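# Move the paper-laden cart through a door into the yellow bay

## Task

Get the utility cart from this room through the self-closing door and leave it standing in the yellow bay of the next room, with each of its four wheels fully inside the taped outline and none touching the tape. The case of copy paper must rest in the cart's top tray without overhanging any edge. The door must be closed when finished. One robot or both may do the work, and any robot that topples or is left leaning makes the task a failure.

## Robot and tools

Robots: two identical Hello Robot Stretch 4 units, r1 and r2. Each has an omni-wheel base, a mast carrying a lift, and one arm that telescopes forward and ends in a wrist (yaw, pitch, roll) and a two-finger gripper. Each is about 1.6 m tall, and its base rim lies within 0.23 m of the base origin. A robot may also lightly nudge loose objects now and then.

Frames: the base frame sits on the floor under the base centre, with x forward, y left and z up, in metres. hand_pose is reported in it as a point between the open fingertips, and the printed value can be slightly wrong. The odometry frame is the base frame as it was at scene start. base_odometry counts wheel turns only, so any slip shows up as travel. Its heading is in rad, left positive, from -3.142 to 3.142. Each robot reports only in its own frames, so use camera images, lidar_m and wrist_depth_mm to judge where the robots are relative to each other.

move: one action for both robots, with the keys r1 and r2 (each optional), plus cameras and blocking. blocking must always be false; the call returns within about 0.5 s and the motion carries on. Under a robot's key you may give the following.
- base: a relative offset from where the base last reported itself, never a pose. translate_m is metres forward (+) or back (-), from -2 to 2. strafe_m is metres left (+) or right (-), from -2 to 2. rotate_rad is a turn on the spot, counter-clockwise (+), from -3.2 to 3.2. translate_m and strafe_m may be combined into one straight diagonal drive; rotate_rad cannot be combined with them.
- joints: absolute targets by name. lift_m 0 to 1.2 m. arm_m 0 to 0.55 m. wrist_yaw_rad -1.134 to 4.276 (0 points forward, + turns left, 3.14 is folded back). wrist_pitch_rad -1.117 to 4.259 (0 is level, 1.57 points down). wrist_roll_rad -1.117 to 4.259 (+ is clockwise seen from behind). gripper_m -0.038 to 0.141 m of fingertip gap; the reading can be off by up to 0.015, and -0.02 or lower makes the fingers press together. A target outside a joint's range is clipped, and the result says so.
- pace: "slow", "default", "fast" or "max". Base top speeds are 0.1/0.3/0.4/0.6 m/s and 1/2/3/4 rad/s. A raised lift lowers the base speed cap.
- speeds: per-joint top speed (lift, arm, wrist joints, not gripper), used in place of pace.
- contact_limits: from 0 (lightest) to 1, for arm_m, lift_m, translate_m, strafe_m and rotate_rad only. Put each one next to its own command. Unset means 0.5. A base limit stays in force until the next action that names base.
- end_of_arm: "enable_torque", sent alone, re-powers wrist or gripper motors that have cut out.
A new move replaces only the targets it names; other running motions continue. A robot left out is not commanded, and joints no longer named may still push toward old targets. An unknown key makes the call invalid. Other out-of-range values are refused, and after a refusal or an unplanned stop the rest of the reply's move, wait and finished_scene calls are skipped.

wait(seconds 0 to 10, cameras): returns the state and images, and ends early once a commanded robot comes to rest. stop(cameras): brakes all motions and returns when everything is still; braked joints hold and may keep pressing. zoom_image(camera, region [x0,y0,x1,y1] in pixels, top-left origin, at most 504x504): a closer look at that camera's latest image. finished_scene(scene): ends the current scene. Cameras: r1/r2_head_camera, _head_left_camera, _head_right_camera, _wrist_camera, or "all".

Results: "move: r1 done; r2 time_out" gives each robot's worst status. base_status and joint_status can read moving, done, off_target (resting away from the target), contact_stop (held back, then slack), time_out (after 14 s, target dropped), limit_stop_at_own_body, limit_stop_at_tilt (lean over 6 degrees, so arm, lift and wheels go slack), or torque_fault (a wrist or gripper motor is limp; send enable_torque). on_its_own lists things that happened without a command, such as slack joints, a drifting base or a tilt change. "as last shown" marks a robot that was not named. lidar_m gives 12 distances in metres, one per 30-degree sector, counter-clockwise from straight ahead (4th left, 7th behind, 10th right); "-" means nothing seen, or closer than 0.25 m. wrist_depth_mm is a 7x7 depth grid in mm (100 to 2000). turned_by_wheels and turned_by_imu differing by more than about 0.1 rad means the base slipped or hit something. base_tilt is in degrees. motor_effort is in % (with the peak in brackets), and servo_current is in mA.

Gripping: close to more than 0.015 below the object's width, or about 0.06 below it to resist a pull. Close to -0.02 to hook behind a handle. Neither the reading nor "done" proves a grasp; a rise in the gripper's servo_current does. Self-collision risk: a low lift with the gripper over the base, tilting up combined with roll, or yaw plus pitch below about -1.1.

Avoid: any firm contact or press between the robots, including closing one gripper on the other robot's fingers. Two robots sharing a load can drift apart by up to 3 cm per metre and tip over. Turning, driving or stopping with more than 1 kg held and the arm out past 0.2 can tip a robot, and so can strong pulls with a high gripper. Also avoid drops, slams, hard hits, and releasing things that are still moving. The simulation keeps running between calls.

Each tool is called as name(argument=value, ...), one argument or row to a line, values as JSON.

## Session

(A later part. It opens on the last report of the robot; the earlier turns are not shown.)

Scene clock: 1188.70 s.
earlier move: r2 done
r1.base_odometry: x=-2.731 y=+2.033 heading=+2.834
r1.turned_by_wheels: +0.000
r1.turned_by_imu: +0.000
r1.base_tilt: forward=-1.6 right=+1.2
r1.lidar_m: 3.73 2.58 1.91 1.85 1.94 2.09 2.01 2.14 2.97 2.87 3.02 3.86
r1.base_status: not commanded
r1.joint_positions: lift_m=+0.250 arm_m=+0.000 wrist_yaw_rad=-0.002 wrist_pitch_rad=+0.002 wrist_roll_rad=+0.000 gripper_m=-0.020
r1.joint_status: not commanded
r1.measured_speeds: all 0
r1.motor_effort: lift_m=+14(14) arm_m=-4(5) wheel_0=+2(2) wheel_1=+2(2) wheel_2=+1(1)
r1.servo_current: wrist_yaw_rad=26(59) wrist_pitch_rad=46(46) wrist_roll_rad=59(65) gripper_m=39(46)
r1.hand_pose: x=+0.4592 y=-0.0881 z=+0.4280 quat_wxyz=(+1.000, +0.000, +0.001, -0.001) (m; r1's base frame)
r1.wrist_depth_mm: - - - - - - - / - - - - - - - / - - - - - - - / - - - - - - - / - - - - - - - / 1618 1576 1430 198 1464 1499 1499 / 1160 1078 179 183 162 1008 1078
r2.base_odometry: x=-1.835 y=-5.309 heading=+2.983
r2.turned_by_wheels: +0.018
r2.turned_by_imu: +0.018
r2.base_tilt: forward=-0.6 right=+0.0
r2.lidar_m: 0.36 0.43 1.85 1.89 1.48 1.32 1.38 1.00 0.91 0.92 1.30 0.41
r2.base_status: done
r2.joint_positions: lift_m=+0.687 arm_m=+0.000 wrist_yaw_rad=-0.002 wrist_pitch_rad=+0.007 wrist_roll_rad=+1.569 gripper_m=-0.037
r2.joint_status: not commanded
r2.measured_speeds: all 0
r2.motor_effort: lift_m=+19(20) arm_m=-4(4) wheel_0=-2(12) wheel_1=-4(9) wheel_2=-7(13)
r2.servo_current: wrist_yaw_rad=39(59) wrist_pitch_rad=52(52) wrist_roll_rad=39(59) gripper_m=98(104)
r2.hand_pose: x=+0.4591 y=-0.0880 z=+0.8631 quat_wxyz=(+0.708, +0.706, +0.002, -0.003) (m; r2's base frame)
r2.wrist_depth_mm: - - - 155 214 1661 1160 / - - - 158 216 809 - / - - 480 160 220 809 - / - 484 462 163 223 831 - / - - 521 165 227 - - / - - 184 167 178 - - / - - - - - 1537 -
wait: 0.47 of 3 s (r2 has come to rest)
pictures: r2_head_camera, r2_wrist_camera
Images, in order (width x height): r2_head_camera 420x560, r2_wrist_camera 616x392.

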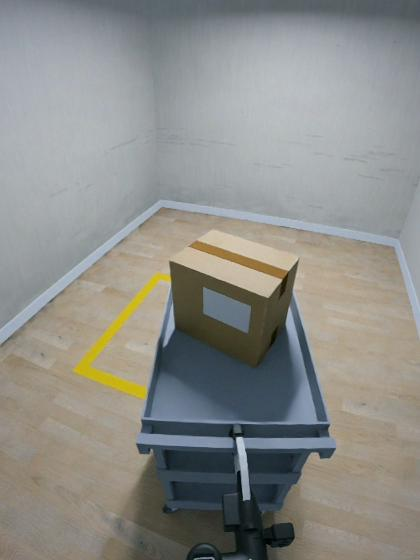

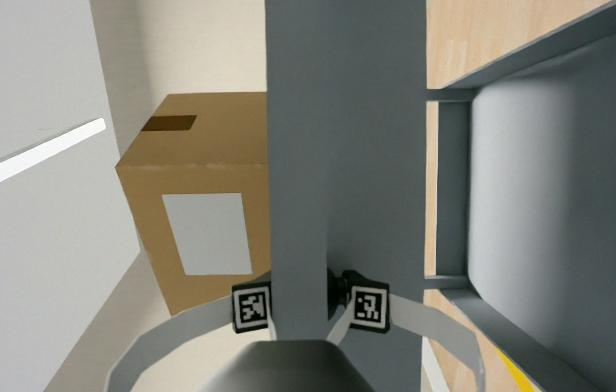

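move(
  blocking=false,
  r2={"base":{"translate_m":0.0,"strafe_m":-0.22},"pace":"slow","contact_limits":{"translate_m":0.3}},
  cameras=[],
)

wait(
  seconds=5,
  cameras=[],
)

move(
  blocking=false,
  r2={"base":{"rotate_rad":0.15},"pace":"slow"},
  cameras=[],
)

wait(
  seconds=3,
  cameras=["r2_wrist_camera"],
)

move(
  blocking=false,
  r2={"base":{"translate_m":0.25},"pace":"slow","contact_limits":{"translate_m":0.3}},
  cameras=[],
)

wait(
  seconds=5,
  cameras=["r2_head_camera","r2_wrist_camera"],
)

Scene clock: 1204.07 s.
move: r2 moving
r1: as last shown
r1.base_tilt: forward=-1.6 right=+1.3
r1.lidar_m: 3.73 2.57 1.91 1.85 1.93 2.11 2.01 2.16 2.97 2.87 3.01 3.88
r1.servo_current: wrist_yaw_rad=39(59) wrist_pitch_rad=46(46) wrist_roll_rad=39(65) gripper_m=46(52)
r1.wrist_depth_mm: - - - - - - - / - - - - - - - / - - - - - - - / - - - - - - - / - - - - - - - / 1618 1618 1499 198 1576 1464 1464 / 1160 1078 178 184 161 1042 1042
r2.base_odometry: x=-1.832 y=-5.295 heading=+2.983
r2.turned_by_wheels: +0.000
r2.turned_by_imu: +0.001
r2.base_tilt: forward=-0.7 right=+0.0
r2.lidar_m: 0.39 0.41 1.88 1.92 1.48 1.34 1.40 1.03 0.90 0.94 1.28 0.42
r2.base_status: translate_m moving; strafe_m moving
r2.joint_positions: lift_m=+0.687 arm_m=+0.000 wrist_yaw_rad=+0.001 wrist_pitch_rad=+0.007 wrist_roll_rad=+1.569 gripper_m=-0.037
r2.joint_status: not commanded
r2.measured_speeds: translate_m=+0.000 strafe_m=-0.056 rotate_rad=+0.001 lift_m=+0.000 arm_m=+0.000 wrist_yaw_rad=+0.007 wrist_pitch_rad=+0.000 wrist_roll_rad=+0.000
r2.motor_effort: lift_m=+19(19) arm_m=-4(4) wheel_0=+10(11) wheel_1=-8(9) wheel_2=+0(5)
r2.servo_current: wrist_yaw_rad=52(52) wrist_pitch_rad=52(52) wrist_roll_rad=39(65) gripper_m=104(104)
r2.contact_limits: translate_m 0.3
r2.hand_pose: x=+0.4594 y=-0.0873 z=+0.8631 quat_wxyz=(+0.708, +0.706, +0.003, -0.002) (m; r2's base frame)
r2.wrist_depth_mm: - - - 155 213 1576 1138 / - - - 158 217 798 - / - - 484 160 220 809 - / - 480 459 162 223 820 - / - - 530 165 227 - - / - - 185 167 178 - - / - - - - - 1464 -
pictures: none
No camera images: "cameras" was empty.

Scene clock: 1206.90 s.
earlier move: r2 done
r1.base_odometry: x=-2.731 y=+2.033 heading=+2.834
r1.turned_by_wheels: +0.000
r1.turned_by_imu: +0.000
r1.base_tilt: forward=-1.6 right=+1.3
r1.lidar_m: 3.74 2.62 1.90 1.84 1.95 2.10 2.00 2.16 2.96 2.88 3.02 3.89
r1.base_status: not commanded
r1.joint_positions: lift_m=+0.250 arm_m=+0.000 wrist_yaw_rad=-0.002 wrist_pitch_rad=+0.002 wrist_roll_rad=+0.000 gripper_m=-0.020
r1.joint_status: not commanded
r1.measured_speeds: all 0
r1.motor_effort: lift_m=+14(14) arm_m=-4(5) wheel_0=+2(2) wheel_1=+2(2) wheel_2=+1(1)
r1.servo_current: wrist_yaw_rad=52(72) wrist_pitch_rad=46(52) wrist_roll_rad=39(65) gripper_m=39(52)
r1.hand_pose: x=+0.4592 y=-0.0881 z=+0.4280 quat_wxyz=(+1.000, +0.000, +0.001, -0.001) (m; r1's base frame)
r1.wrist_depth_mm: - - - - - - - / - - - - - - - / - - - - - - - / - - - - - - - / - - - - - - - / 1618 1618 1464 198 1537 1499 1430 / 1138 1060 179 183 162 991 1025
r2.base_odometry: x=-1.800 y=-5.092 heading=+2.983
r2.turned_by_wheels: +0.000
r2.turned_by_imu: +0.001
r2.base_tilt: forward=-0.7 right=+0.1
r2.lidar_m: 0.32 0.36 2.06 2.10 1.58 1.45 1.23 0.81 0.72 0.74 1.04 0.44
r2.base_status: done
r2.joint_positions: lift_m=+0.687 arm_m=+0.000 wrist_yaw_rad=+0.003 wrist_pitch_rad=+0.007 wrist_roll_rad=+1.569 gripper_m=-0.037
r2.joint_status: not commanded
r2.measured_speeds: all 0
r2.motor_effort: lift_m=+20(20) arm_m=-4(4) wheel_0=+3(14) wheel_1=-4(9) wheel_2=+0(5)
r2.servo_current: wrist_yaw_rad=59(65) wrist_pitch_rad=46(59) wrist_roll_rad=33(65) gripper_m=104(111)
r2.contact_limits: translate_m 0.3
r2.hand_pose: x=+0.4595 y=-0.0866 z=+0.8631 quat_wxyz=(+0.708, +0.706, +0.003, -0.001) (m; r2's base frame)
r2.wrist_depth_mm: - - - 259 283 289 290 / - - - 262 267 1618 1160 / - - - 191 254 1808 - / - - 647 183 244 778 - / - 488 462 177 234 831 - / - - 185 167 178 - - / - - 504 - 219 - -
wait: 2.83 of 5 s (r2 has come to rest)
pictures: none
No camera images: "cameras" was empty.

Scene clock: 1207.40 s.
move: r2 moving
r1: as last shown
r1.lidar_m: 3.75 2.59 1.92 1.84 1.94 2.11 2.02 2.14 2.98 2.86 3.02 3.88
r1.motor_effort: lift_m=+14(14) arm_m=-4(5) wheel_0=+1(2) wheel_1=+2(2) wheel_2=+1(1)
r1.servo_current: wrist_yaw_rad=65(65) wrist_pitch_rad=46(46) wrist_roll_rad=33(65) gripper_m=39(46)
r1.wrist_depth_mm: - - - - - - - / - - - - - - - / - - - - - - - / - - - - - - - / - - - - - - - / 1618 1618 1397 198 1537 1464 1464 / 1182 1078 179 183 161 1025 1060
r2.base_odometry: x=-1.800 y=-5.092 heading=+3.095
r2.turned_by_wheels: +0.112
r2.turned_by_imu: +0.109
r2.base_tilt: forward=-0.7 right=+0.1
r2.lidar_m: 0.37 0.37 2.06 2.12 1.51 1.44 1.10 0.76 0.72 0.76 1.17 0.44
r2.base_status: rotate_rad moving
r2.joint_positions: lift_m=+0.687 arm_m=+0.000 wrist_yaw_rad=-0.007 wrist_pitch_rad=+0.007 wrist_roll_rad=+1.569 gripper_m=-0.037
r2.joint_status: not commanded
r2.measured_speeds: translate_m=+0.000 strafe_m=+0.001 rotate_rad=+0.299 lift_m=+0.000 arm_m=+0.000 wrist_yaw_rad=+0.000 wrist_pitch_rad=+0.000 wrist_roll_rad=+0.000
r2.motor_effort: lift_m=+19(20) arm_m=-4(4) wheel_0=-8(12) wheel_1=-6(9) wheel_2=-12(14)
r2.servo_current: wrist_yaw_rad=46(59) wrist_pitch_rad=46(59) wrist_roll_rad=46(59) gripper_m=104(104)
r2.hand_pose: x=+0.4587 y=-0.0894 z=+0.8631 quat_wxyz=(+0.708, +0.706, +0.000, -0.005) (m; r2's base frame)
r2.wrist_depth_mm: - - - 252 255 1336 1060 / - - - 185 247 1661 1098 / - - - 180 242 1661 - / - - 508 235 236 854 - / - 480 469 172 231 820 - / - - 185 167 178 - - / - - 539 - 222 - -
pictures: none
No camera images: "cameras" was empty.

Scene clock: 1207.97 s.
earlier move: r2 done
r1.base_odometry: x=-2.731 y=+2.033 heading=+2.834
r1.turned_by_wheels: +0.000
r1.turned_by_imu: +0.000
r1.base_tilt: forward=-1.6 right=+1.3
r1.lidar_m: 3.74 2.60 1.91 1.85 1.94 2.13 2.02 2.15 2.98 2.88 3.03 3.85
r1.base_status: not commanded
r1.joint_positions: lift_m=+0.250 arm_m=+0.000 wrist_yaw_rad=-0.002 wrist_pitch_rad=+0.002 wrist_roll_rad=+0.000 gripper_m=-0.020
r1.joint_status: not commanded
r1.measured_speeds: all 0
r1.motor_effort: lift_m=+14(14) arm_m=-4(5) wheel_0=+2(2) wheel_1=+2(2) wheel_2=+1(1)
r1.servo_current: wrist_yaw_rad=59(65) wrist_pitch_rad=46(52) wrist_roll_rad=46(65) gripper_m=33(46)
r1.hand_pose: x=+0.4592 y=-0.0881 z=+0.4280 quat_wxyz=(+1.000, +0.000, +0.001, -0.001) (m; r1's base frame)
r1.wrist_depth_mm: - - - - - - - / - - - - - - - / - - - - - - - / - - - - - - - / - - - - - - - / 1618 1618 1499 198 1499 1499 1430 / 1138 1078 179 184 162 1025 1042
r2.base_odometry: x=-1.800 y=-5.092 heading=+3.132
r2.turned_by_wheels: +0.037
r2.turned_by_imu: +0.036
r2.base_tilt: forward=-0.7 right=+0.1
r2.lidar_m: 0.39 0.39 2.06 2.06 1.49 1.45 1.04 0.77 0.73 0.76 1.20 0.44
r2.base_status: done
r2.joint_positions: lift_m=+0.687 arm_m=+0.000 wrist_yaw_rad=+0.003 wrist_pitch_rad=+0.007 wrist_roll_rad=+1.569 gripper_m=-0.037
r2.joint_status: not commanded
r2.measured_speeds: all 0
r2.motor_effort: lift_m=+19(20) arm_m=-4(4) wheel_0=-2(12) wheel_1=-4(9) wheel_2=-5(14)
r2.servo_current: wrist_yaw_rad=39(59) wrist_pitch_rad=46(59) wrist_roll_rad=46(59) gripper_m=98(104)
r2.hand_pose: x=+0.4596 y=-0.0866 z=+0.8631 quat_wxyz=(+0.708, +0.706, +0.003, -0.001) (m; r2's base frame)
r2.wrist_depth_mm: - - - 170 232 1661 1138 / - - - 170 231 1661 - / - - 585 170 230 809 - / - - 459 169 229 831 - / - - 492 168 229 831 - / - - 185 168 178 - - / - - 591 - - 134 -
wait: 0.57 of 3 s (r2 has come to rest)
pictures: r2_wrist_camera
Images, in order (width x height): r2_wrist_camera 616x392.

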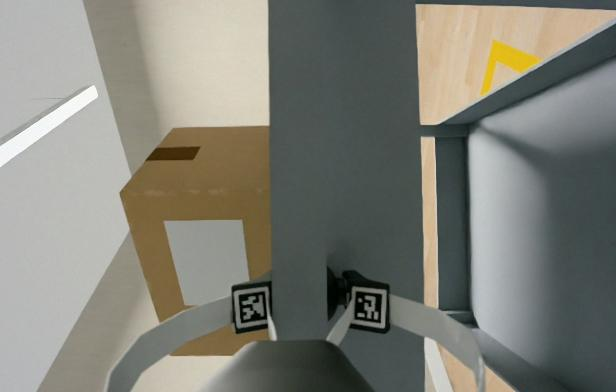

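Scene clock: 1208.47 s.
move: r2 moving
r1: as last shown
r1.lidar_m: 3.75 2.58 1.93 1.85 1.94 2.09 2.01 2.15 2.97 2.87 3.02 3.88
r1.motor_effort: lift_m=+14(14) arm_m=-5(5) wheel_0=+1(2) wheel_1=+2(2) wheel_2=+1(1)
r1.servo_current: wrist_yaw_rad=39(59) wrist_pitch_rad=39(46) wrist_roll_rad=59(65) gripper_m=39(46)
r1.wrist_depth_mm: - - - - - - - / - - - - - - - / - - - - - - - / - - - - - - - / - - - - - - - / 1618 1661 1430 198 1464 1537 1499 / 1160 1098 179 183 162 1025 1060
r2.base_odometry: x=-1.812 y=-5.092 heading=+3.132
r2.turned_by_wheels: +0.000
r2.turned_by_imu: +0.000
r2.base_tilt: forward=-0.7 right=+0.1
r2.lidar_m: 0.38 0.40 2.06 2.07 1.51 1.42 1.04 0.77 0.71 0.77 1.20 0.42
r2.base_status: translate_m moving
r2.joint_positions: lift_m=+0.687 arm_m=+0.000 wrist_yaw_rad=-0.001 wrist_pitch_rad=+0.007 wrist_roll_rad=+1.569 gripper_m=-0.037
r2.joint_status: not commanded
r2.measured_speeds: translate_m=+0.048 strafe_m=+0.000 rotate_rad=-0.001 lift_m=+0.000 arm_m=+0.000 wrist_yaw_rad=-0.013 wrist_pitch_rad=+0.000 wrist_roll_rad=+0.000
r2.motor_effort: lift_m=+19(20) arm_m=-4(4) wheel_0=+6(9) wheel_1=+6(8) wheel_2=-13(13)
r2.servo_current: wrist_yaw_rad=52(52) wrist_pitch_rad=46(52) wrist_roll_rad=46(59) gripper_m=98(104)
r2.contact_limits: translate_m 0.3
r2.hand_pose: x=+0.4592 y=-0.0878 z=+0.8631 quat_wxyz=(+0.708, +0.706, +0.002, -0.003) (m; r2's base frame)
r2.wrist_depth_mm: - - - 175 236 1618 1138 / - - - 173 235 1808 549 / - - 621 171 233 809 - / - - 466 230 230 831 - / - - 488 170 229 831 - / - - 184 167 178 - - / - - 580 - - 135 -
pictures: none
No camera images: "cameras" was empty.

Scene clock: 1211.73 s.
earlier move: r2 done
r1.base_odometry: x=-2.731 y=+2.033 heading=+2.834
r1.turned_by_wheels: +0.000
r1.turned_by_imu: +0.000
r1.base_tilt: forward=-1.6 right=+1.3
r1.lidar_m: 3.74 2.59 1.89 1.83 1.94 2.10 2.03 2.14 2.97 2.88 3.01 3.86
r1.base_status: not commanded
r1.joint_positions: lift_m=+0.250 arm_m=+0.000 wrist_yaw_rad=-0.002 wrist_pitch_rad=+0.002 wrist_roll_rad=+0.000 gripper_m=-0.020
r1.joint_status: not commanded
r1.measured_speeds: all 0
r1.motor_effort: lift_m=+14(14) arm_m=-4(5) wheel_0=+2(2) wheel_1=+2(2) wheel_2=+1(1)
r1.servo_current: wrist_yaw_rad=52(72) wrist_pitch_rad=39(52) wrist_roll_rad=52(65) gripper_m=46(52)
r1.hand_pose: x=+0.4592 y=-0.0881 z=+0.4280 quat_wxyz=(+1.000, +0.000, +0.001, -0.001) (m; r1's base frame)
r1.wrist_depth_mm: - - - - - - - / - - - - - - - / - - - - - - - / - - - - - - - / - - - - - - - / 1661 1618 1430 198 1537 1537 1430 / 1138 1098 178 183 162 1008 1042
r2.base_odometry: x=-2.050 y=-5.090 heading=+3.132
r2.turned_by_wheels: +0.000
r2.turned_by_imu: +0.000
r2.base_tilt: forward=-0.6 right=+0.1
r2.lidar_m: 0.35 0.36 1.93 2.04 1.71 1.63 1.22 0.91 0.85 1.00 1.40 0.43
r2.base_status: done
r2.joint_positions: lift_m=+0.687 arm_m=+0.000 wrist_yaw_rad=-0.002 wrist_pitch_rad=+0.007 wrist_roll_rad=+1.569 gripper_m=-0.037
r2.joint_status: not commanded
r2.measured_speeds: all 0
r2.motor_effort: lift_m=+19(20) arm_m=-4(4) wheel_0=+3(9) wheel_1=+4(8) wheel_2=-7(15)
r2.servo_current: wrist_yaw_rad=46(59) wrist_pitch_rad=52(59) wrist_roll_rad=59(65) gripper_m=104(104)
r2.contact_limits: translate_m 0.3
r2.hand_pose: x=+0.4592 y=-0.0879 z=+0.8631 quat_wxyz=(+0.708, +0.706, +0.002, -0.003) (m; r2's base frame)
r2.wrist_depth_mm: - - - 185 251 1537 286 / - - - 182 245 1661 530 / - - - 179 240 798 - / - - 496 235 236 842 - / - 484 473 173 231 831 - / - - 185 168 178 - - / - - 549 - - - -
wait: 3.27 of 5 s (r2 has come to rest)
pictures: r2_head_camera, r2_wrist_camera
Images, in order (width x height): r2_head_camera 420x560, r2_wrist_camera 616x392.

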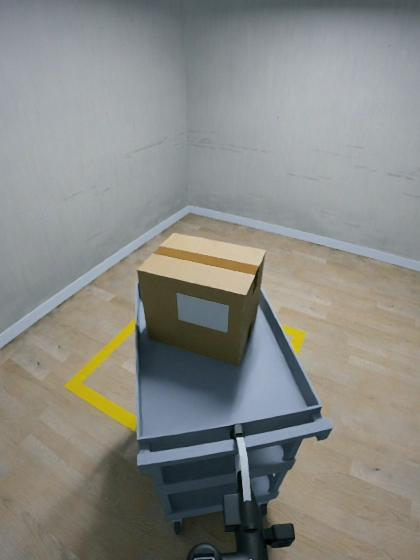

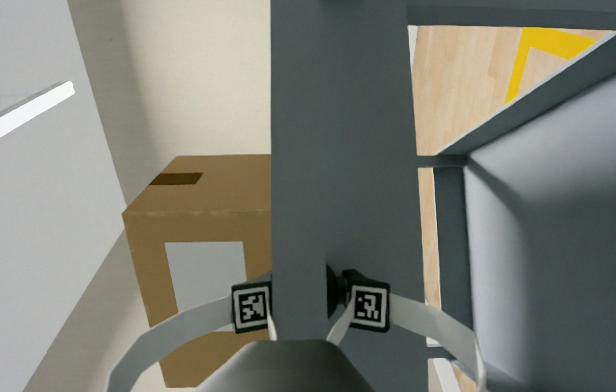

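move(
  blocking=false,
  r2={"base":{"translate_m":0.3,"strafe_m":0.05},"pace":"slow","contact_limits":{"translate_m":0.3}},
  cameras=[],
)

wait(
  seconds=5,
  cameras=["r2_head_camera","r2_wrist_camera","r2_head_left_camera","r2_head_right_camera"],
)

Scene clock: 1218.53 s.
move: r2 moving
r1: as last shown
r1.lidar_m: 3.74 2.60 1.94 1.84 1.93 2.11 2.00 2.15 2.99 2.88 3.02 3.88
r1.motor_effort: lift_m=+13(14) arm_m=-4(5) wheel_0=+1(2) wheel_1=+2(2) wheel_2=+1(1)
r1.servo_current: wrist_yaw_rad=26(65) wrist_pitch_rad=33(46) wrist_roll_rad=33(59) gripper_m=46(46)
r1.wrist_depth_mm: - - - - - - - / - - - - - - - / - - - - - - - / - - - - - - - / - - - - - - - / 1618 1618 1464 198 1499 1537 1464 / 1182 1078 179 183 162 1008 1060
r2.base_odometry: x=-2.062 y=-5.092 heading=+3.132
r2.turned_by_wheels: +0.000
r2.turned_by_imu: +0.000
r2.base_tilt: forward=-0.7 right=+0.1
r2.lidar_m: 0.37 0.38 1.93 2.02 1.73 1.64 1.25 0.89 0.87 1.00 1.43 0.45
r2.base_status: translate_m moving; strafe_m moving
r2.joint_positions: lift_m=+0.687 arm_m=+0.000 wrist_yaw_rad=-0.002 wrist_pitch_rad=+0.007 wrist_roll_rad=+1.569 gripper_m=-0.037
r2.joint_status: not commanded
r2.measured_speeds: translate_m=+0.048 strafe_m=+0.008 rotate_rad=-0.002 lift_m=+0.000 arm_m=+0.000 wrist_yaw_rad=+0.000 wrist_pitch_rad=+0.000 wrist_roll_rad=+0.000
r2.motor_effort: lift_m=+19(19) arm_m=-4(4) wheel_0=+6(8) wheel_1=+6(7) wheel_2=-13(14)
r2.servo_current: wrist_yaw_rad=59(59) wrist_pitch_rad=52(52) wrist_roll_rad=59(59) gripper_m=98(104)
r2.contact_limits: translate_m 0.3
r2.hand_pose: x=+0.4592 y=-0.0879 z=+0.8631 quat_wxyz=(+0.708, +0.706, +0.002, -0.003) (m; r2's base frame)
r2.wrist_depth_mm: - - - 249 253 1537 286 / - - - 183 246 1708 525 / - - - 179 241 809 - / - - 496 233 236 842 - / - 484 473 172 231 820 - / - - 185 167 178 - - / - - 539 - - - -
pictures: none
No camera images: "cameras" was empty.

Scene clock: 1222.33 s.
earlier move: r2 done
r1.base_odometry: x=-2.731 y=+2.033 heading=+2.834
r1.turned_by_wheels: +0.000
r1.turned_by_imu: +0.000
r1.base_tilt: forward=-1.5 right=+1.3
r1.lidar_m: 3.73 2.60 1.91 1.84 1.91 2.09 2.00 2.15 2.96 2.88 2.99 3.89
r1.base_status: not commanded
r1.joint_positions: lift_m=+0.250 arm_m=+0.000 wrist_yaw_rad=-0.002 wrist_pitch_rad=+0.002 wrist_roll_rad=+0.000 gripper_m=-0.020
r1.joint_status: not commanded
r1.measured_speeds: all 0
r1.motor_effort: lift_m=+14(14) arm_m=-4(5) wheel_0=+2(3) wheel_1=+2(2) wheel_2=+1(1)
r1.servo_current: wrist_yaw_rad=52(72) wrist_pitch_rad=33(52) wrist_roll_rad=39(65) gripper_m=39(52)
r1.hand_pose: x=+0.4592 y=-0.0881 z=+0.4280 quat_wxyz=(+1.000, +0.000, +0.001, -0.001) (m; r1's base frame)
r1.wrist_depth_mm: - - - - - - - / - - - - - - - / - - - - - - - / - - - - - - - / - - - - - - - / 1661 1576 1464 198 1576 1537 1499 / 1160 1078 179 183 162 1025 1060
r2.base_odometry: x=-2.350 y=-5.137 heading=+3.132
r2.turned_by_wheels: +0.000
r2.turned_by_imu: +0.000
r2.base_tilt: forward=-0.7 right=+0.1
r2.lidar_m: 0.36 0.39 1.74 1.82 1.93 1.85 1.50 1.11 1.06 1.18 1.55 0.41
r2.base_status: done
r2.joint_positions: lift_m=+0.687 arm_m=+0.000 wrist_yaw_rad=-0.002 wrist_pitch_rad=+0.007 wrist_roll_rad=+1.569 gripper_m=-0.037
r2.joint_status: not commanded
r2.measured_speeds: all 0
r2.motor_effort: lift_m=+19(20) arm_m=-4(4) wheel_0=+3(8) wheel_1=+5(9) wheel_2=-8(14)
r2.servo_current: wrist_yaw_rad=59(59) wrist_pitch_rad=46(52) wrist_roll_rad=46(65) gripper_m=98(104)
r2.contact_limits: translate_m 0.3
r2.hand_pose: x=+0.4591 y=-0.0880 z=+0.8631 quat_wxyz=(+0.708, +0.706, +0.002, -0.003) (m; r2's base frame)
r2.wrist_depth_mm: - - - 251 255 1366 1042 / - - - 184 246 1661 517 / - - - 180 241 831 - / - - 504 234 236 854 - / - 480 466 173 230 820 - / - - 185 167 178 - - / - - 539 - - - -
wait: 3.80 of 5 s (r2 has come to rest)
pictures: r2_head_camera, r2_head_left_camera, r2_head_right_camera, r2_wrist_camera
Images, in order (width x height): r2_head_camera 420x560, r2_head_left_camera 420x672, r2_head_right_camera 420x672, r2_wrist_camera 616x392.

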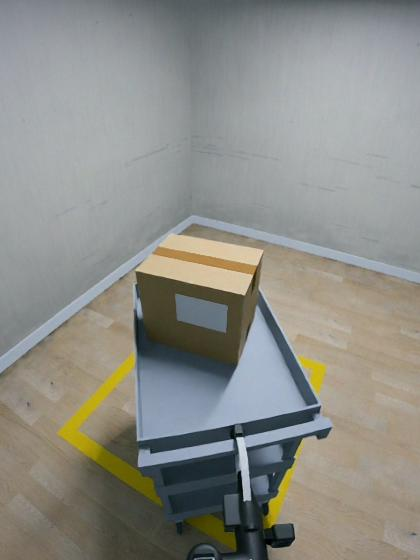

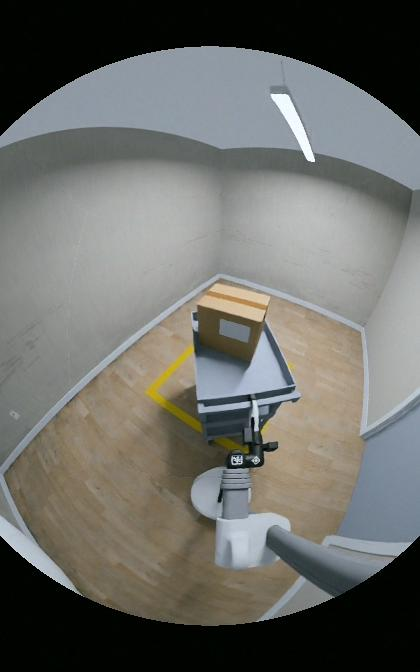

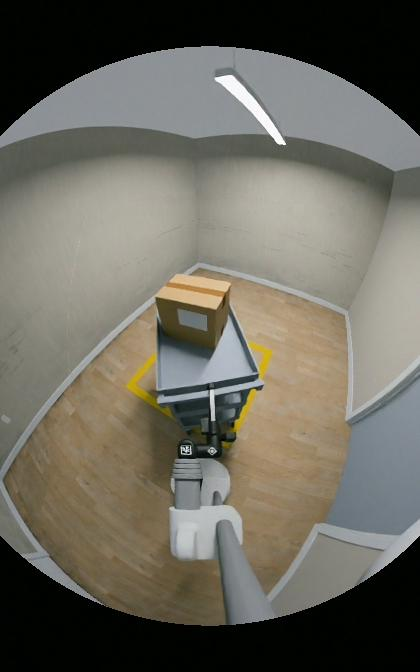

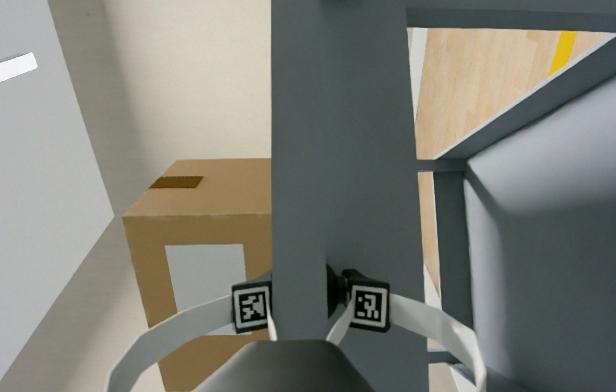

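move(
  blocking=false,
  r2={"base":{"translate_m":0.22,"strafe_m":0.02},"pace":"slow","contact_limits":{"translate_m":0.3}},
  cameras=[],
)

wait(
  seconds=5,
  cameras=["r2_head_camera","r2_head_left_camera","r2_head_right_camera"],
)

zoom_image(
  camera="r2_head_left_camera",
  region=[120, 260, 340, 500],
)

zoom_image(
  camera="r2_head_camera",
  region=[20, 320, 360, 560],
)

Scene clock: 1231.83 s.
move: r2 moving
r1: as last shown
r1.base_tilt: forward=-1.6 right=+1.3
r1.lidar_m: 3.75 2.60 1.92 1.85 1.93 2.10 2.01 2.18 2.95 2.88 3.01 3.88
r1.motor_effort: lift_m=+14(14) arm_m=-4(5) wheel_0=+1(2) wheel_1=+2(2) wheel_2=+1(1)
r1.servo_current: wrist_yaw_rad=46(65) wrist_pitch_rad=46(46) wrist_roll_rad=52(59) gripper_m=46(52)
r1.wrist_depth_mm: - - - - - - - / - - - - - - - / - - - - - - - / - - - - - - - / - - - - - - - / 1618 1661 1464 198 1537 1537 1430 / 1160 1060 179 183 162 1008 1060
r2.base_odometry: x=-2.362 y=-5.138 heading=+3.132
r2.turned_by_wheels: +0.000
r2.turned_by_imu: +0.000
r2.base_tilt: forward=-0.7 right=+0.1
r2.lidar_m: 0.37 0.36 1.74 1.82 1.95 1.88 1.52 1.10 1.05 1.21 1.58 0.40
r2.base_status: translate_m moving; strafe_m moving
r2.joint_positions: lift_m=+0.687 arm_m=+0.000 wrist_yaw_rad=-0.002 wrist_pitch_rad=+0.007 wrist_roll_rad=+1.569 gripper_m=-0.037
r2.joint_status: not commanded
r2.measured_speeds: translate_m=+0.048 strafe_m=+0.004 rotate_rad=-0.001 lift_m=+0.000 arm_m=+0.000 wrist_yaw_rad=+0.000 wrist_pitch_rad=+0.000 wrist_roll_rad=+0.000
r2.motor_effort: lift_m=+19(19) arm_m=-4(4) wheel_0=+6(7) wheel_1=+6(8) wheel_2=-12(13)
r2.servo_current: wrist_yaw_rad=46(59) wrist_pitch_rad=46(52) wrist_roll_rad=46(59) gripper_m=98(104)
r2.contact_limits: translate_m 0.3
r2.hand_pose: x=+0.4591 y=-0.0880 z=+0.8631 quat_wxyz=(+0.708, +0.706, +0.002, -0.003) (m; r2's base frame)
r2.wrist_depth_mm: - - - 251 255 1336 1042 / - - - 185 246 1661 521 / - - - 180 242 798 - / - - 508 235 236 842 - / - 480 469 173 231 820 - / - - 184 167 178 - - / - - 539 - 222 - -
pictures: none
No camera images: "cameras" was empty.

Scene clock: 1234.83 s.
earlier move: r2 done
r1.base_odometry: x=-2.731 y=+2.033 heading=+2.834
r1.turned_by_wheels: +0.000
r1.turned_by_imu: +0.000
r1.base_tilt: forward=-1.6 right=+1.2
r1.lidar_m: 3.74 2.60 1.92 1.85 1.94 2.09 2.01 2.16 2.97 2.86 3.00 3.86
r1.base_status: not commanded
r1.joint_positions: lift_m=+0.250 arm_m=+0.000 wrist_yaw_rad=-0.002 wrist_pitch_rad=+0.002 wrist_roll_rad=+0.000 gripper_m=-0.020
r1.joint_status: not commanded
r1.measured_speeds: all 0
r1.motor_effort: lift_m=+14(14) arm_m=-4(5) wheel_0=+2(2) wheel_1=+2(2) wheel_2=+1(1)
r1.servo_current: wrist_yaw_rad=46(65) wrist_pitch_rad=46(52) wrist_roll_rad=46(65) gripper_m=46(52)
r1.hand_pose: x=+0.4592 y=-0.0881 z=+0.4280 quat_wxyz=(+1.000, +0.000, +0.001, -0.001) (m; r1's base frame)
r1.wrist_depth_mm: - - - - - - - / - - - - - - - / - - - - - - - / - - - - - - - / - - - - - - - / 1537 1618 1430 198 1464 1537 1430 / 1118 1078 178 183 162 1008 1060
r2.base_odometry: x=-2.570 y=-5.155 heading=+3.133
r2.turned_by_wheels: +0.001
r2.turned_by_imu: +0.001
r2.base_tilt: forward=-0.7 right=+0.1
r2.lidar_m: 0.36 0.37 1.61 1.69 2.13 2.06 1.68 1.25 1.21 1.34 1.74 0.45
r2.base_status: done
r2.joint_positions: lift_m=+0.687 arm_m=+0.000 wrist_yaw_rad=-0.001 wrist_pitch_rad=+0.007 wrist_roll_rad=+1.569 gripper_m=-0.037
r2.joint_status: not commanded
r2.measured_speeds: all 0
r2.motor_effort: lift_m=+19(20) arm_m=-4(4) wheel_0=+7(12) wheel_1=+5(8) wheel_2=-5(13)
r2.servo_current: wrist_yaw_rad=52(65) wrist_pitch_rad=46(52) wrist_roll_rad=46(59) gripper_m=98(104)
r2.contact_limits: translate_m 0.3
r2.hand_pose: x=+0.4592 y=-0.0877 z=+0.8631 quat_wxyz=(+0.708, +0.706, +0.002, -0.003) (m; r2's base frame)
r2.wrist_depth_mm: - - - 252 257 1336 1025 / - - - 246 248 1618 1098 / - - - 180 242 1618 - / - - 517 235 236 854 - / - 480 466 173 232 831 - / - - 185 167 178 - - / - - 549 - 222 - -
wait: 3.00 of 5 s (r2 has come to rest)
pictures: r2_head_camera, r2_head_left_camera, r2_head_right_camera
Images, in order (width x height): r2_head_camera 420x560, r2_head_left_camera 420x672, r2_head_right_camera 420x672.

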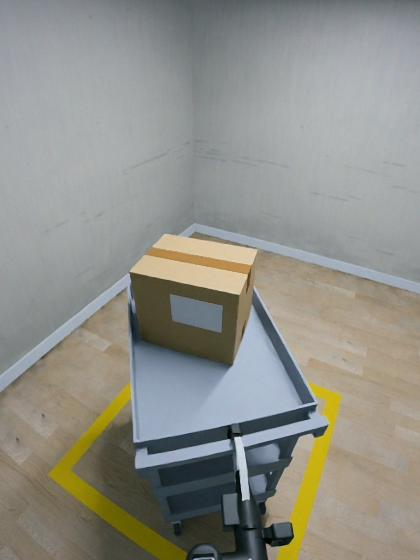

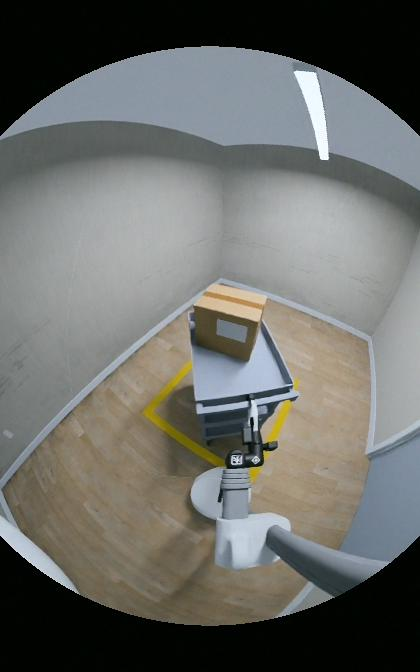

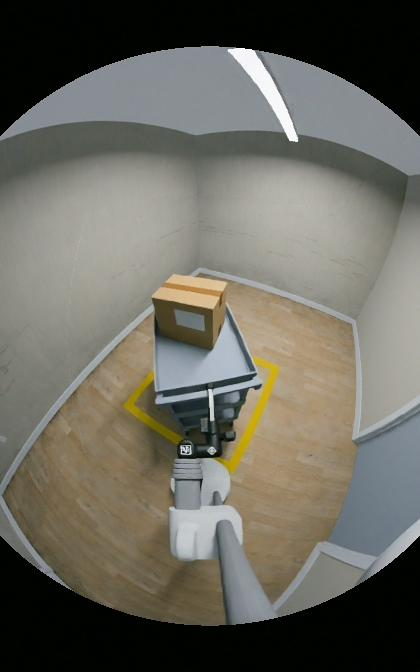

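Scaled by 2.100 from the camera's 420x672 image, which has a finer 600x960 frame.

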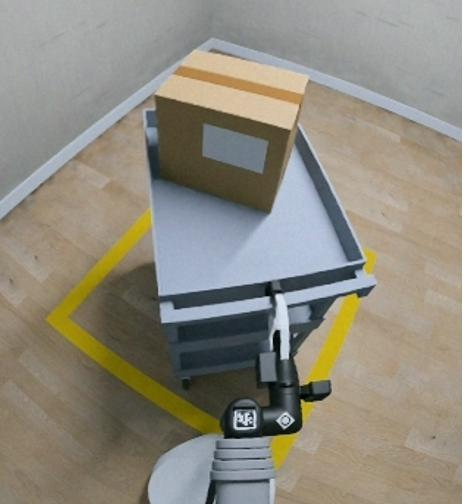

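Scaled by 1.482 from the camera's 420x560 image, which has a finer 1200x1600 frame.

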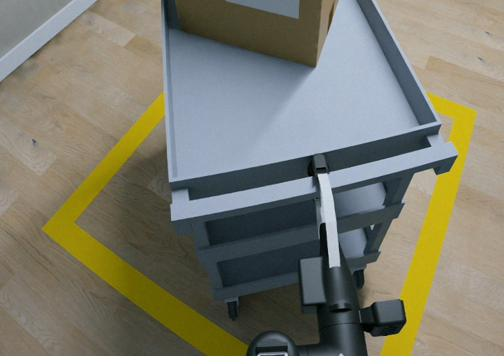

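move(
  blocking=false,
  r2={"base":{"translate_m":0.09},"pace":"slow","contact_limits":{"translate_m":0.3}},
  cameras=[],
)

wait(
  seconds=3,
  cameras=[],
)

move(
  blocking=false,
  r2={"joints":{"gripper_m":0.12}},
  cameras=[],
)

wait(
  seconds=2,
  cameras=[],
)

move(
  blocking=false,
  r2={"base":{"translate_m":-0.5},"pace":"slow"},
  cameras=[],
)

wait(
  seconds=8,
  cameras=["r2_head_camera","r2_head_left_camera","r2_head_right_camera"],
)

zoom_image(
  camera="r2_head_camera",
  region=[20, 240, 380, 540],
)

zoom_image(
  camera="r2_head_right_camera",
  region=[250, 360, 420, 600],
)

Scene clock: 1247.33 s.
move: r2 moving
r1: as last shown
r1.lidar_m: 3.75 2.59 1.93 1.84 1.95 2.08 2.01 2.12 2.96 2.87 2.99 3.86
r1.motor_effort: lift_m=+14(14) arm_m=-4(4) wheel_0=+2(2) wheel_1=+2(2) wheel_2=+1(1)
r1.servo_current: wrist_yaw_rad=52(59) wrist_pitch_rad=46(46) wrist_roll_rad=39(59) gripper_m=46(46)
r1.wrist_depth_mm: - - - - - - - / - - - - - - - / - - - - - - - / - - - - - - - / - - - - - - - / 1618 1618 1464 197 1576 1499 1464 / 1138 1078 178 183 162 1025 1060
r2.base_odometry: x=-2.582 y=-5.155 heading=+3.133
r2.turned_by_wheels: +0.000
r2.turned_by_imu: +0.001
r2.base_tilt: forward=-0.6 right=+0.0
r2.lidar_m: 0.36 0.36 1.61 1.69 2.15 2.07 1.72 1.25 1.18 1.32 1.78 0.43
r2.base_status: translate_m moving
r2.joint_positions: lift_m=+0.687 arm_m=+0.000 wrist_yaw_rad=-0.001 wrist_pitch_rad=+0.007 wrist_roll_rad=+1.569 gripper_m=-0.037
r2.joint_status: not commanded
r2.measured_speeds: translate_m=+0.049 strafe_m=+0.000 rotate_rad=-0.001 lift_m=+0.000 arm_m=+0.000 wrist_yaw_rad=+0.000 wrist_pitch_rad=+0.000 wrist_roll_rad=+0.000
r2.motor_effort: lift_m=+19(20) arm_m=-4(4) wheel_0=+6(11) wheel_1=+8(8) wheel_2=-11(11)
r2.servo_current: wrist_yaw_rad=46(59) wrist_pitch_rad=46(52) wrist_roll_rad=46(52) gripper_m=91(104)
r2.contact_limits: translate_m 0.3
r2.hand_pose: x=+0.4592 y=-0.0877 z=+0.8631 quat_wxyz=(+0.708, +0.706, +0.002, -0.003) (m; r2's base frame)
r2.wrist_depth_mm: - - - 252 257 1336 1042 / - - - 186 248 1661 1098 / - - - 182 242 1661 - / - - 517 234 236 831 - / - 480 469 173 231 820 - / - - 185 167 178 - - / - - 544 - 222 - -
pictures: none
No camera images: "cameras" was empty.

Scene clock: 1249.00 s.
earlier move: r2 done
r1.base_odometry: x=-2.731 y=+2.033 heading=+2.834
r1.turned_by_wheels: +0.000
r1.turned_by_imu: +0.000
r1.base_tilt: forward=-1.6 right=+1.3
r1.lidar_m: 3.74 2.57 1.92 1.84 1.94 2.09 2.02 2.14 2.98 2.87 3.00 3.87
r1.base_status: not commanded
r1.joint_positions: lift_m=+0.250 arm_m=+0.000 wrist_yaw_rad=-0.002 wrist_pitch_rad=+0.002 wrist_roll_rad=+0.000 gripper_m=-0.020
r1.joint_status: not commanded
r1.measured_speeds: all 0
r1.motor_effort: lift_m=+13(14) arm_m=-4(5) wheel_0=+2(2) wheel_1=+2(2) wheel_2=+1(1)
r1.servo_current: wrist_yaw_rad=52(65) wrist_pitch_rad=39(46) wrist_roll_rad=59(65) gripper_m=46(46)
r1.hand_pose: x=+0.4592 y=-0.0881 z=+0.4280 quat_wxyz=(+1.000, +0.000, +0.001, -0.001) (m; r1's base frame)
r1.wrist_depth_mm: - - - - - - - / - - - - - - - / - - - - - - - / - - - - - - - / - - - - - - - / 1618 1618 1430 198 1537 1537 1430 / 1160 1060 178 183 161 1008 1060
r2.base_odometry: x=-2.659 y=-5.154 heading=+3.133
r2.turned_by_wheels: +0.000
r2.turned_by_imu: +0.001
r2.base_tilt: forward=-0.7 right=+0.0
r2.lidar_m: 0.35 0.36 1.55 1.64 2.21 2.13 1.75 1.26 1.29 1.39 1.81 0.46
r2.base_status: done
r2.joint_positions: lift_m=+0.687 arm_m=+0.000 wrist_yaw_rad=+0.000 wrist_pitch_rad=+0.007 wrist_roll_rad=+1.569 gripper_m=-0.037
r2.joint_status: not commanded
r2.measured_speeds: all 0
r2.motor_effort: lift_m=+19(20) arm_m=-4(4) wheel_0=+5(11) wheel_1=+5(8) wheel_2=-5(12)
r2.servo_current: wrist_yaw_rad=33(59) wrist_pitch_rad=52(52) wrist_roll_rad=52(52) gripper_m=98(104)
r2.contact_limits: translate_m 0.3
r2.hand_pose: x=+0.4593 y=-0.0876 z=+0.8631 quat_wxyz=(+0.708, +0.706, +0.002, -0.003) (m; r2's base frame)
r2.wrist_depth_mm: - - - 254 264 1336 293 / - - - 249 252 1661 1160 / - - - 183 244 1576 - / - - 535 179 237 820 - / - 473 469 174 233 820 - / - 504 185 168 178 - - / - - 535 - 222 - -
wait: 1.67 of 3 s (r2 has come to rest)
pictures: none
No camera images: "cameras" was empty.

Scene clock: 1249.50 s.
move: r2 moving
r1: as last shown
r1.base_tilt: forward=-1.6 right=+1.2
r1.lidar_m: 3.73 2.59 1.93 1.85 1.91 2.10 2.03 2.13 2.97 2.88 2.99 3.90
r1.motor_effort: lift_m=+14(14) arm_m=-4(5) wheel_0=+2(2) wheel_1=+2(2) wheel_2=+1(1)
r1.servo_current: wrist_yaw_rad=52(65) wrist_pitch_rad=33(46) wrist_roll_rad=59(65) gripper_m=39(52)
r1.wrist_depth_mm: - - - - - - - / - - - - - - - / - - - - - - - / - - - - - - - / - - - - - - - / 1618 1618 1464 198 1537 1537 1464 / 1138 1078 178 183 161 1025 1042
r2.base_odometry: x=-2.659 y=-5.154 heading=+3.133
r2.turned_by_wheels: +0.000
r2.turned_by_imu: +0.000
r2.base_tilt: forward=-0.7 right=+0.1
r2.lidar_m: 0.35 0.34 1.54 1.67 2.21 2.13 1.72 1.29 1.29 1.36 1.78 0.45
r2.base_status: not commanded
r2.joint_positions: lift_m=+0.687 arm_m=+0.000 wrist_yaw_rad=+0.000 wrist_pitch_rad=+0.007 wrist_roll_rad=+1.569 gripper_m=-0.012
r2.joint_status: gripper_m moving
r2.measured_speeds: all 0
r2.motor_effort: lift_m=+19(20) arm_m=-4(4) wheel_0=+5(5) wheel_1=+6(6) wheel_2=-5(5)
r2.servo_current: wrist_yaw_rad=46(59) wrist_pitch_rad=46(52) wrist_roll_rad=52(59) gripper_m=78(104)
r2.contact_limits: translate_m 0.3
r2.hand_pose: x=+0.4593 y=-0.0876 z=+0.8631 quat_wxyz=(+0.708, +0.706, +0.002, -0.003) (m; r2's base frame)
r2.wrist_depth_mm: - - - 262 268 296 294 / - - - 195 258 1661 1160 / - - - 189 250 1661 - / - - 544 182 242 820 - / - 480 473 178 236 831 - / - 496 189 172 180 - - / - 123 530 - - - -
pictures: none
No camera images: "cameras" was empty.

Scene clock: 1251.27 s.
earlier move: r2 done
r1.base_odometry: x=-2.731 y=+2.033 heading=+2.834
r1.turned_by_wheels: +0.000
r1.turned_by_imu: +0.000
r1.base_tilt: forward=-1.6 right=+1.3
r1.lidar_m: 3.74 2.61 1.93 1.85 1.94 2.12 2.01 2.17 2.96 2.89 3.01 3.86
r1.base_status: not commanded
r1.joint_positions: lift_m=+0.250 arm_m=+0.000 wrist_yaw_rad=-0.002 wrist_pitch_rad=+0.002 wrist_roll_rad=+0.000 gripper_m=-0.020
r1.joint_status: not commanded
r1.measured_speeds: all 0
r1.motor_effort: lift_m=+14(14) arm_m=-4(5) wheel_0=+2(2) wheel_1=+2(2) wheel_2=+1(1)
r1.servo_current: wrist_yaw_rad=39(72) wrist_pitch_rad=46(46) wrist_roll_rad=46(65) gripper_m=39(52)
r1.hand_pose: x=+0.4592 y=-0.0881 z=+0.4280 quat_wxyz=(+1.000, +0.000, +0.001, -0.001) (m; r1's base frame)
r1.wrist_depth_mm: - - - - - - - / - - - - - - - / - - - - - - - / - - - - - - - / - - - - - - - / 1618 1618 1464 198 1499 1499 1430 / 1138 1098 179 184 162 1025 1042
r2.base_odometry: x=-2.659 y=-5.154 heading=+3.133
r2.turned_by_wheels: +0.000
r2.turned_by_imu: +0.000
r2.base_tilt: forward=-0.6 right=+0.1
r2.lidar_m: 0.37 0.37 1.55 1.65 2.19 2.11 1.74 1.29 1.27 1.38 1.82 0.44
r2.base_status: not commanded
r2.joint_positions: lift_m=+0.687 arm_m=+0.000 wrist_yaw_rad=+0.000 wrist_pitch_rad=+0.005 wrist_roll_rad=+1.569 gripper_m=+0.120
r2.joint_status: all done
r2.measured_speeds: all 0
r2.motor_effort: lift_m=+18(20) arm_m=-4(4) wheel_0=+3(5) wheel_1=+5(6) wheel_2=-5(6)
r2.servo_current: wrist_yaw_rad=52(65) wrist_pitch_rad=39(52) wrist_roll_rad=46(65) gripper_m=52(124)
r2.contact_limits: translate_m 0.3
r2.hand_pose: x=+0.4593 y=-0.0876 z=+0.8637 quat_wxyz=(+0.708, +0.706, +0.002, -0.002) (m; r2's base frame)
r2.wrist_depth_mm: - - - 262 283 293 293 / - - - 270 273 1708 1182 / - - - 262 264 1756 - / - - 580 256 256 842 - / - - 480 193 247 - - / - - 200 185 197 - - / - - 539 - 237 - -
wait: 1.77 of 2 s (r2 has come to rest)
pictures: none
No camera images: "cameras" was empty.

Scene clock: 1251.77 s.
move: r2 moving
r1: as last shown
r1.lidar_m: 3.75 2.60 1.93 1.84 1.96 2.10 2.02 2.12 2.99 2.88 3.01 3.88
r1.servo_current: wrist_yaw_rad=52(59) wrist_pitch_rad=26(46) wrist_roll_rad=59(78) gripper_m=46(46)
r1.wrist_depth_mm: - - - - - - - / - - - - - - - / - - - - - - - / - - - - - - - / - - - - - - - / 1618 1576 1464 199 1499 1499 1430 / 1160 1078 179 183 162 1025 1060
r2.base_odometry: x=-2.647 y=-5.155 heading=+3.133
r2.turned_by_wheels: +0.000
r2.turned_by_imu: +0.000
r2.base_tilt: forward=-0.7 right=+0.0
r2.lidar_m: 0.39 0.39 1.57 1.65 2.21 2.13 1.72 1.26 1.27 1.38 1.81 0.46
r2.base_status: translate_m moving
r2.joint_positions: lift_m=+0.687 arm_m=+0.000 wrist_yaw_rad=+0.000 wrist_pitch_rad=+0.005 wrist_roll_rad=+1.569 gripper_m=+0.120
r2.joint_status: not commanded
r2.measured_speeds: translate_m=-0.048 strafe_m=+0.001 rotate_rad=+0.001 lift_m=+0.000 arm_m=+0.000 wrist_yaw_rad=+0.000 wrist_pitch_rad=+0.000 wrist_roll_rad=+0.000
r2.motor_effort: lift_m=+18(18) arm_m=-4(4) wheel_0=-6(10) wheel_1=-5(6) wheel_2=+8(9)
r2.servo_current: wrist_yaw_rad=33(52) wrist_pitch_rad=46(52) wrist_roll_rad=46(59) gripper_m=52(52)
r2.hand_pose: x=+0.4593 y=-0.0876 z=+0.8637 quat_wxyz=(+0.708, +0.706, +0.002, -0.002) (m; r2's base frame)
r2.wrist_depth_mm: - - - 277 296 301 303 / - - - 282 286 1708 1182 / - - - 272 274 1756 - / - - 591 264 267 854 - / - - 492 256 258 842 - / - - 200 196 198 - - / - - 554 - 246 778 -
pictures: none
No camera images: "cameras" was empty.

Scene clock: 1257.57 s.
earlier move: r2 done
r1.base_odometry: x=-2.731 y=+2.033 heading=+2.834
r1.turned_by_wheels: +0.000
r1.turned_by_imu: +0.000
r1.base_tilt: forward=-1.6 right=+1.3
r1.lidar_m: 3.74 2.59 1.92 1.85 1.94 2.11 2.02 2.13 2.96 2.86 2.99 3.86
r1.base_status: not commanded
r1.joint_positions: lift_m=+0.250 arm_m=+0.000 wrist_yaw_rad=-0.002 wrist_pitch_rad=+0.002 wrist_roll_rad=+0.000 gripper_m=-0.020
r1.joint_status: not commanded
r1.measured_speeds: all 0
r1.motor_effort: lift_m=+14(14) arm_m=-4(5) wheel_0=+2(3) wheel_1=+2(2) wheel_2=+1(1)
r1.servo_current: wrist_yaw_rad=46(72) wrist_pitch_rad=46(52) wrist_roll_rad=52(78) gripper_m=46(52)
r1.hand_pose: x=+0.4592 y=-0.0881 z=+0.4280 quat_wxyz=(+1.000, +0.000, +0.001, -0.001) (m; r1's base frame)
r1.wrist_depth_mm: - - - - - - - / - - - - - - - / - - - - - - - / - - - - - - - / - - - - - - - / 1661 1576 1464 199 1499 1499 1464 / 1160 1078 178 183 161 1025 1078
r2.base_odometry: x=-2.160 y=-5.159 heading=+3.133
r2.turned_by_wheels: +0.000
r2.turned_by_imu: +0.001
r2.base_tilt: forward=-0.7 right=+0.1
r2.lidar_m: 0.86 1.90 1.81 1.92 1.77 1.70 1.36 1.01 0.97 1.13 1.52 0.97
r2.base_status: done
r2.joint_positions: lift_m=+0.687 arm_m=+0.000 wrist_yaw_rad=+0.000 wrist_pitch_rad=+0.005 wrist_roll_rad=+1.569 gripper_m=+0.120
r2.joint_status: not commanded
r2.measured_speeds: all 0
r2.motor_effort: lift_m=+18(18) arm_m=-4(4) wheel_0=-4(12) wheel_1=-4(8) wheel_2=+6(10)
r2.servo_current: wrist_yaw_rad=39(65) wrist_pitch_rad=46(52) wrist_roll_rad=39(59) gripper_m=52(59)
r2.hand_pose: x=+0.4593 y=-0.0876 z=+0.8637 quat_wxyz=(+0.708, +0.706, +0.002, -0.002) (m; r2's base frame)
r2.wrist_depth_mm: - - - - - 1661 1182 / - - - - - 1708 1182 / - - - - - 1118 1098 / - - - 976 - 750 - / - - 1042 976 - 723 - / - - 200 707 195 699 - / - - - - - 1708 1118
wait: 5.80 of 8 s (r2 has come to rest)
pictures: r2_head_camera, r2_head_left_camera, r2_head_right_camera
Images, in order (width x height): r2_head_camera 420x560, r2_head_left_camera 420x672, r2_head_right_camera 420x672.

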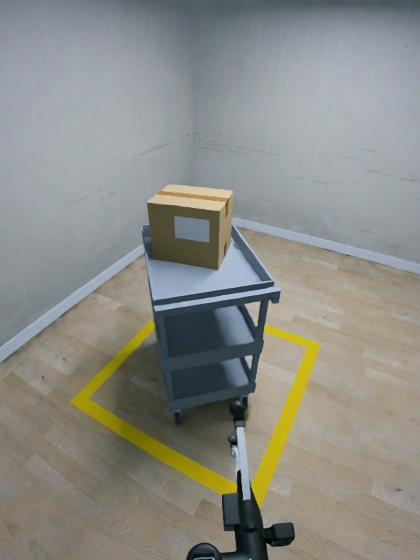

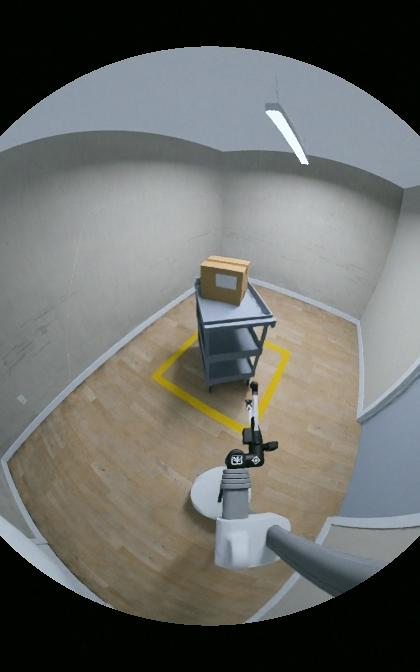

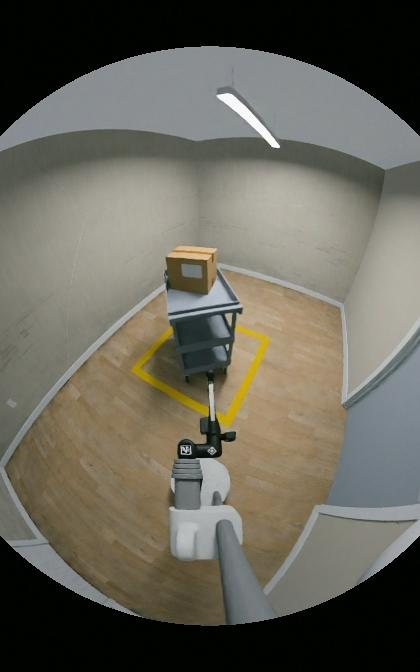

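Scaled by 1.400 from the camera's 420x560 image, which has a finer 1200x1600 frame.

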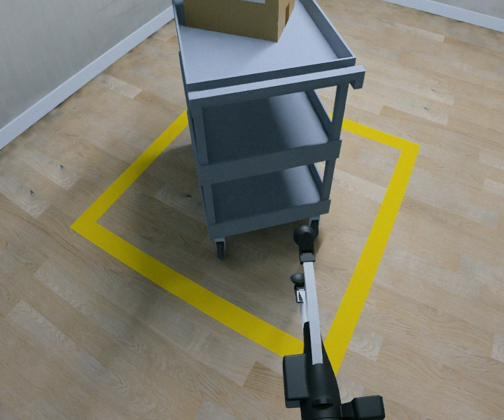

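Scaled by 2.100 from the camera's 420x672 image, which has a finer 600x960 frame.

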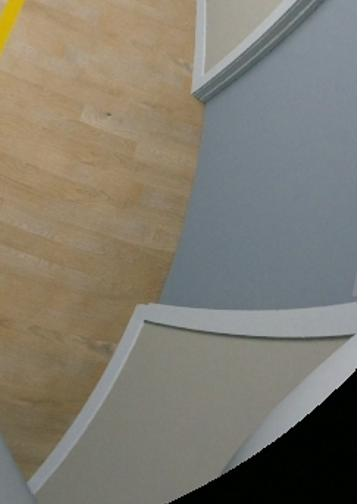

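finished_scene(
  scene=1,
)

The scene is finished: the task was done.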